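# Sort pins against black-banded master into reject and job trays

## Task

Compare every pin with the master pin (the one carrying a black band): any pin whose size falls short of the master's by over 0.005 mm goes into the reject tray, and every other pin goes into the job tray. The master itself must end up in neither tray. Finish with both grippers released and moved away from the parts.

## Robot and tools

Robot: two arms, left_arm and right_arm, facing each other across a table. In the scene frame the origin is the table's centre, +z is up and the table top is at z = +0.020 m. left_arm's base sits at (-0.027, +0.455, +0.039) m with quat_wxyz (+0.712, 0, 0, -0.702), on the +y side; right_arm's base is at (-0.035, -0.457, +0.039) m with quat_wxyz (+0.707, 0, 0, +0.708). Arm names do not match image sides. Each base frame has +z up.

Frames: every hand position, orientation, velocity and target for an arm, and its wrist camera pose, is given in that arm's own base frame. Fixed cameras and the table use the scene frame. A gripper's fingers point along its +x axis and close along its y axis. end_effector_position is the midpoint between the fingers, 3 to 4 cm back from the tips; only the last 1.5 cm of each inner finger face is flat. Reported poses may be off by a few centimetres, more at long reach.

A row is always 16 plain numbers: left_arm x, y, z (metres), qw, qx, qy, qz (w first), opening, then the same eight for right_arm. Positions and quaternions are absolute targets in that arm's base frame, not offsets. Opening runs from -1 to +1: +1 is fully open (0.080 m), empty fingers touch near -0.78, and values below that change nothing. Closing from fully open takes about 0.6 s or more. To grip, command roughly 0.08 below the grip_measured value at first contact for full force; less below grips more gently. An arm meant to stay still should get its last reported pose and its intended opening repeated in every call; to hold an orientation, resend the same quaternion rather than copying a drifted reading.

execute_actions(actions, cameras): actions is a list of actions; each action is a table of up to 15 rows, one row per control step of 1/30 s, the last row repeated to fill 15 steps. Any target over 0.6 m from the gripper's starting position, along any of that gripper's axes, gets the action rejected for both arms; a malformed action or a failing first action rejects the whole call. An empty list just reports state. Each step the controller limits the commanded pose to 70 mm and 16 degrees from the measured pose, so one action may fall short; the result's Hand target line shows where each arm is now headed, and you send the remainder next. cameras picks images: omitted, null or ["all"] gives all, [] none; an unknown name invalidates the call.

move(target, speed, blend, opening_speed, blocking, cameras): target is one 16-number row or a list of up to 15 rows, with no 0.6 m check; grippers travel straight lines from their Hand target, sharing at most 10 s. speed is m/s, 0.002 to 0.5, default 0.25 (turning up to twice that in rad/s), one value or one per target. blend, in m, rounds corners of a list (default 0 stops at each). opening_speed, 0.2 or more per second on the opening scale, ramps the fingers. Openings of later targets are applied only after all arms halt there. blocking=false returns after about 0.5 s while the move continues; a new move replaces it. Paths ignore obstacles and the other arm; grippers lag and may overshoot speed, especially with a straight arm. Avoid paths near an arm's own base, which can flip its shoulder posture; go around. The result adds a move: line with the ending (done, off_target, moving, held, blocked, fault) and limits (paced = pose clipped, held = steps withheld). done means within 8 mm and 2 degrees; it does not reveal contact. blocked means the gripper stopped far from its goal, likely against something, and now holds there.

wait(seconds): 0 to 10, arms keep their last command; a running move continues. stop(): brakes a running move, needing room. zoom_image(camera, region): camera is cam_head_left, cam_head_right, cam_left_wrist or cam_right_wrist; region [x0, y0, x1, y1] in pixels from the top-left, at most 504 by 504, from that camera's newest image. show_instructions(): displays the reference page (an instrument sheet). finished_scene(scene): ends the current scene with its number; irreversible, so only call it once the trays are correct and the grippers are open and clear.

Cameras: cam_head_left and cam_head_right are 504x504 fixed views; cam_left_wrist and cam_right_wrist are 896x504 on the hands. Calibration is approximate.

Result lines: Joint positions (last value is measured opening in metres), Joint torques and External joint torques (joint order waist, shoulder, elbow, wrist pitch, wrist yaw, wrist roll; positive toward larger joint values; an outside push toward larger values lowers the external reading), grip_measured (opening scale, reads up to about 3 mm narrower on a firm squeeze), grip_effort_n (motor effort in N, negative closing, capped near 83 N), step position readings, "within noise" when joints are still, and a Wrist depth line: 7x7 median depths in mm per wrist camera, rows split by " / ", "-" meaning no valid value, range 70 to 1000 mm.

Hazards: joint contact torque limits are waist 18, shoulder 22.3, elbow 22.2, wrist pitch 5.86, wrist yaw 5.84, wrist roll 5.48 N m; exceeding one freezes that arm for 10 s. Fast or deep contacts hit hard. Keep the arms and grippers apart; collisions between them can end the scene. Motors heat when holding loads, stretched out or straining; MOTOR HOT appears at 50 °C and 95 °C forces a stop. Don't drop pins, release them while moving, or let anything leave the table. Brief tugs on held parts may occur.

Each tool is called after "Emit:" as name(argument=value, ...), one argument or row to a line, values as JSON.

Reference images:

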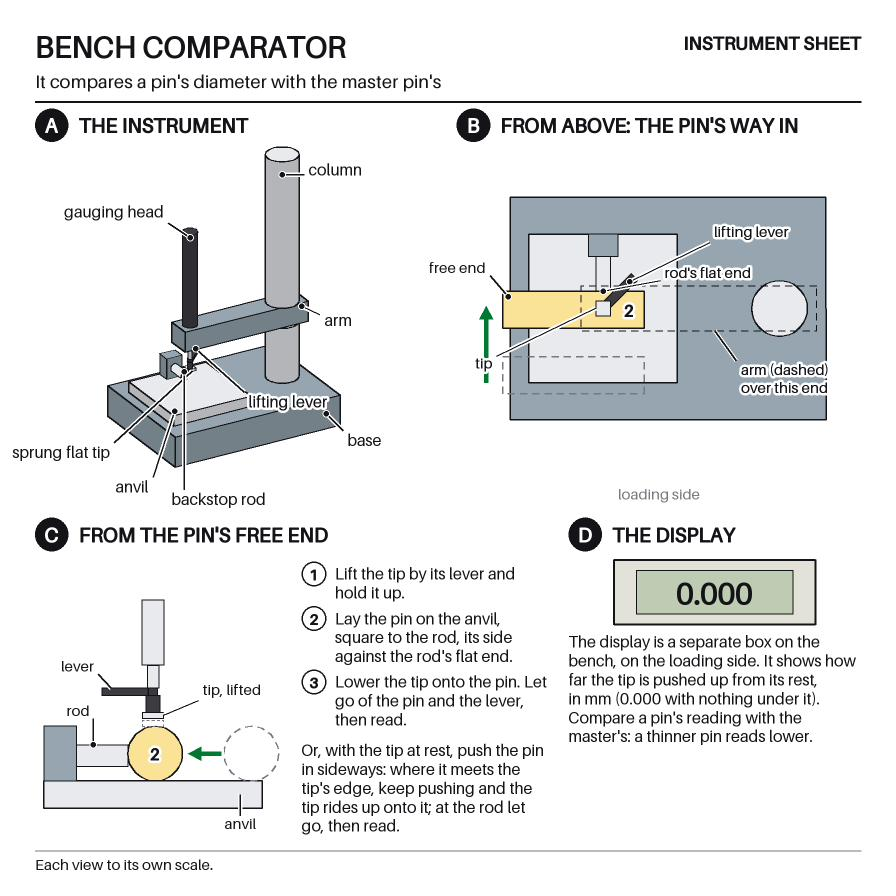

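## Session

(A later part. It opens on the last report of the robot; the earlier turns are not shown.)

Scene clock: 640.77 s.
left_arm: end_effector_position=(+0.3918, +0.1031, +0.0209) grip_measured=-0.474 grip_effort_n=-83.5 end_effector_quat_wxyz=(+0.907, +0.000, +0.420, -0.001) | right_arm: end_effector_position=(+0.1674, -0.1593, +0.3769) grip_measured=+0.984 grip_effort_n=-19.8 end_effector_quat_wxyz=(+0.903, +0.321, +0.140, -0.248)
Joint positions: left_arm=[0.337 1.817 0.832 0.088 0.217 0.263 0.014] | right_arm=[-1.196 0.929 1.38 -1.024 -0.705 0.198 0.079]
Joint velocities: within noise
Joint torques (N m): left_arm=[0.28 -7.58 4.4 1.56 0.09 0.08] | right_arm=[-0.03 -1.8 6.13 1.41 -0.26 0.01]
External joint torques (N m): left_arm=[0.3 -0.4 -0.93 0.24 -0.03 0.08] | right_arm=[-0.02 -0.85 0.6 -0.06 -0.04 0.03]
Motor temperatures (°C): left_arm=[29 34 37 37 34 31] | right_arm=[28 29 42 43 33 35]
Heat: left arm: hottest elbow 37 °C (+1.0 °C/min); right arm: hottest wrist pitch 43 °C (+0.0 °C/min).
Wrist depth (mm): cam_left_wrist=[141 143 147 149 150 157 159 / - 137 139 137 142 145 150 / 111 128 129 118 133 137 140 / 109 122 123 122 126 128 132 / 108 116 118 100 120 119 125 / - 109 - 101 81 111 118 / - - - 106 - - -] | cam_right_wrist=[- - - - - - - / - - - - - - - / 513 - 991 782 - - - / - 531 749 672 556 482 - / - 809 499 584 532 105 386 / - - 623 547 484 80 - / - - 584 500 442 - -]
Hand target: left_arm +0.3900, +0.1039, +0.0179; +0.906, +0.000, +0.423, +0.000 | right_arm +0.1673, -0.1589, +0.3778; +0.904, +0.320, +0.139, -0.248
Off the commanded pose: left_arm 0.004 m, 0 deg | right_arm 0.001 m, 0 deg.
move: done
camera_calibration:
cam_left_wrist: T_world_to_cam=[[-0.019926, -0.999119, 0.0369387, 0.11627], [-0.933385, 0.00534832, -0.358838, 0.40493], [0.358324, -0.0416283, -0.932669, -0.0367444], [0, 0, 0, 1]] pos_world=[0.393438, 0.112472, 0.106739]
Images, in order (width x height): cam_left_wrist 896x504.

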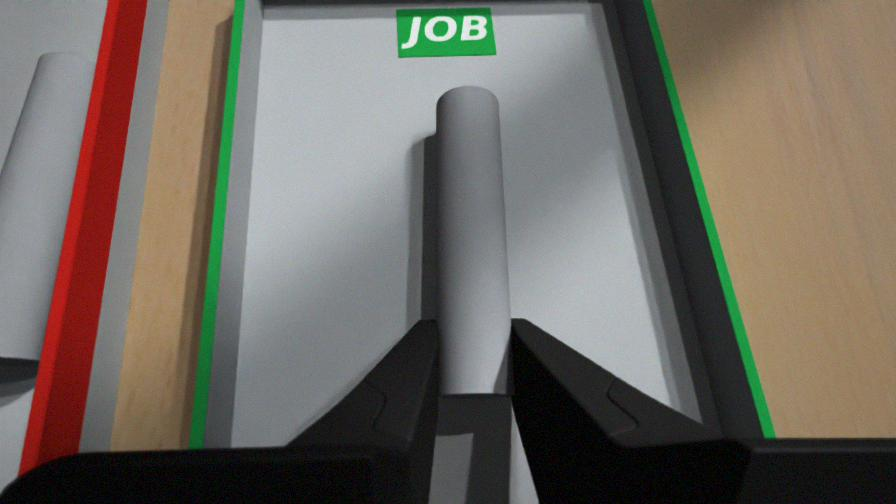

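Emit:
move(
  target=[
    [0.39, 0.104, 0.0160, 0.9063, 0, 0.4226, 0, -0.55, 0.1673, -0.1589, 0.3778, 0.904, 0.320, 0.139, -0.248, 0.98],
    [0.39, 0.104, 0.0160, 0.9063, 0, 0.4226, 0, -0.15, 0.1673, -0.1589, 0.3778, 0.904, 0.320, 0.139, -0.248, 0.98],
    [0.345, 0.104, 0.075, 0.9063, 0, 0.4226, 0, -0.15, 0.1673, -0.1589, 0.3778, 0.904, 0.320, 0.139, -0.248, 0.98],
    [0.25, 0.06, 0.19, 0.9063, 0, 0.4226, 0, -0.15, 0.1673, -0.1589, 0.3778, 0.904, 0.320, 0.139, -0.248, 0.98],
  ],
  speed=[0.05,0.1,0.15,0.25],
  opening_speed=0.6,
  cameras=["cam_left_wrist","cam_head_left","cam_head_right"],
)

Emit:
zoom_image(
  camera="cam_head_right",
  region=[150, 150, 350, 350],
)

Scene clock: 650.17 s.
left_arm: end_effector_position=(+0.2490, +0.0596, +0.1845) grip_measured=-0.153 grip_effort_n=14.2 end_effector_quat_wxyz=(+0.904, -0.003, +0.428, -0.003) | right_arm: end_effector_position=(+0.1674, -0.1593, +0.3769) grip_measured=+0.984 grip_effort_n=-20.2 end_effector_quat_wxyz=(+0.903, +0.321, +0.140, -0.248)
Joint positions: left_arm=[0.376 0.985 0.87 -0.808 0.242 0.294 0.028] | right_arm=[-1.196 0.929 1.38 -1.024 -0.705 0.198 0.079]
Joint velocities: within noise
Joint torques (N m): left_arm=[-0.3 -3.33 7.8 1.08 -0.06 -0.05] | right_arm=[-0.02 -1.79 6.14 1.41 -0.26 0.01]
External joint torques (N m): left_arm=[-0.3 -0.96 1.28 -0.17 -0.19 -0.05] | right_arm=[-0.01 -0.91 0.69 -0.04 -0.05 0.03]
Motor temperatures (°C): left_arm=[29 35 37 37 34 31] | right_arm=[28 29 42 43 33 35]
Heat: left arm: hottest elbow 37 °C (+1.0 °C/min); right arm: hottest wrist pitch 43 °C (+0.0 °C/min).
Wrist depth (mm): cam_left_wrist=[342 346 353 360 371 377 383 / 319 324 330 341 349 353 324 / 305 308 313 320 329 292 232 / 292 294 297 304 309 277 277 / 279 283 288 291 295 291 295 / 266 270 - 274 81 285 286 / - - - 262 79 - -] | cam_right_wrist=[- - - - - - - / - - - - - - - / 499 - 984 780 - - - / - 549 865 694 553 483 - / - 575 726 600 533 105 385 / - - 652 546 485 80 - / - - 586 498 441 - -]
Hand target: left_arm +0.2500, +0.0600, +0.1900; +0.906, +0.000, +0.423, +0.000 | right_arm +0.1673, -0.1589, +0.3778; +0.904, +0.320, +0.139, -0.248
Off the commanded pose: left_arm 0.006 m, 1 deg | right_arm 0.001 m, 0 deg.
move: done
camera_calibration:
cam_left_wrist: T_world_to_cam=[[-0.0189864, -0.9988, 0.0451454, 0.0622102], [-0.939465, 0.00237149, -0.342636, 0.329329], [0.342118, -0.0489179, -0.938383, 0.170714], [0, 0, 0, 1]] pos_world=[0.25217, 0.0697055, 0.270227]
Images, in order (width x height): cam_head_left 504x504, cam_head_right 504x504, cam_left_wrist 896x504.

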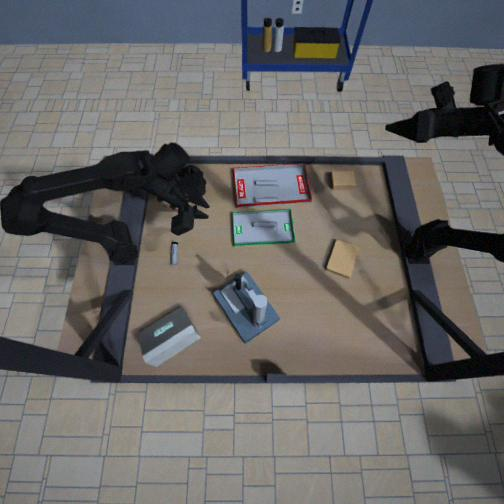

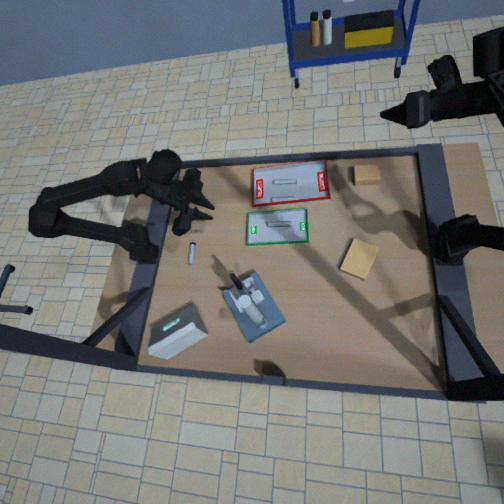

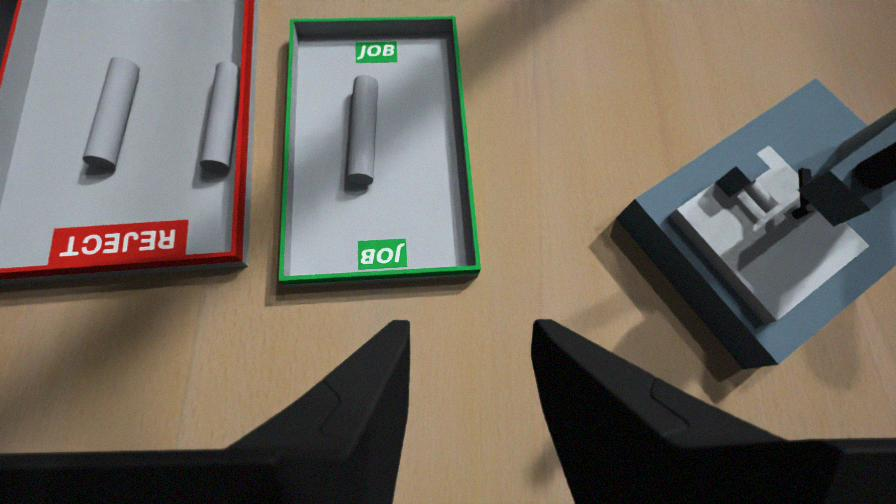

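Scaled by 2.520 from the camera's 504x504 image, which has a finer 720x720 frame.

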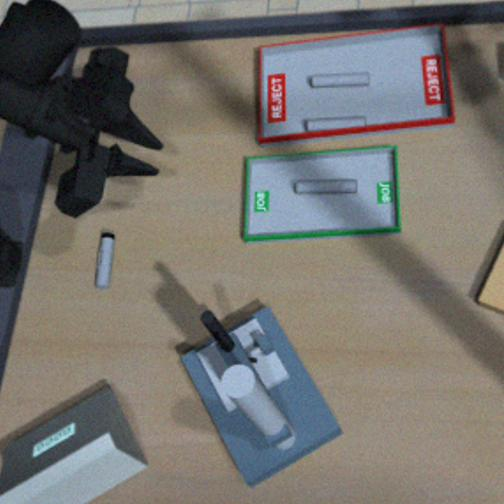

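Emit:
finished_scene(
  scene=1,
)

The scene is finished: the task was done.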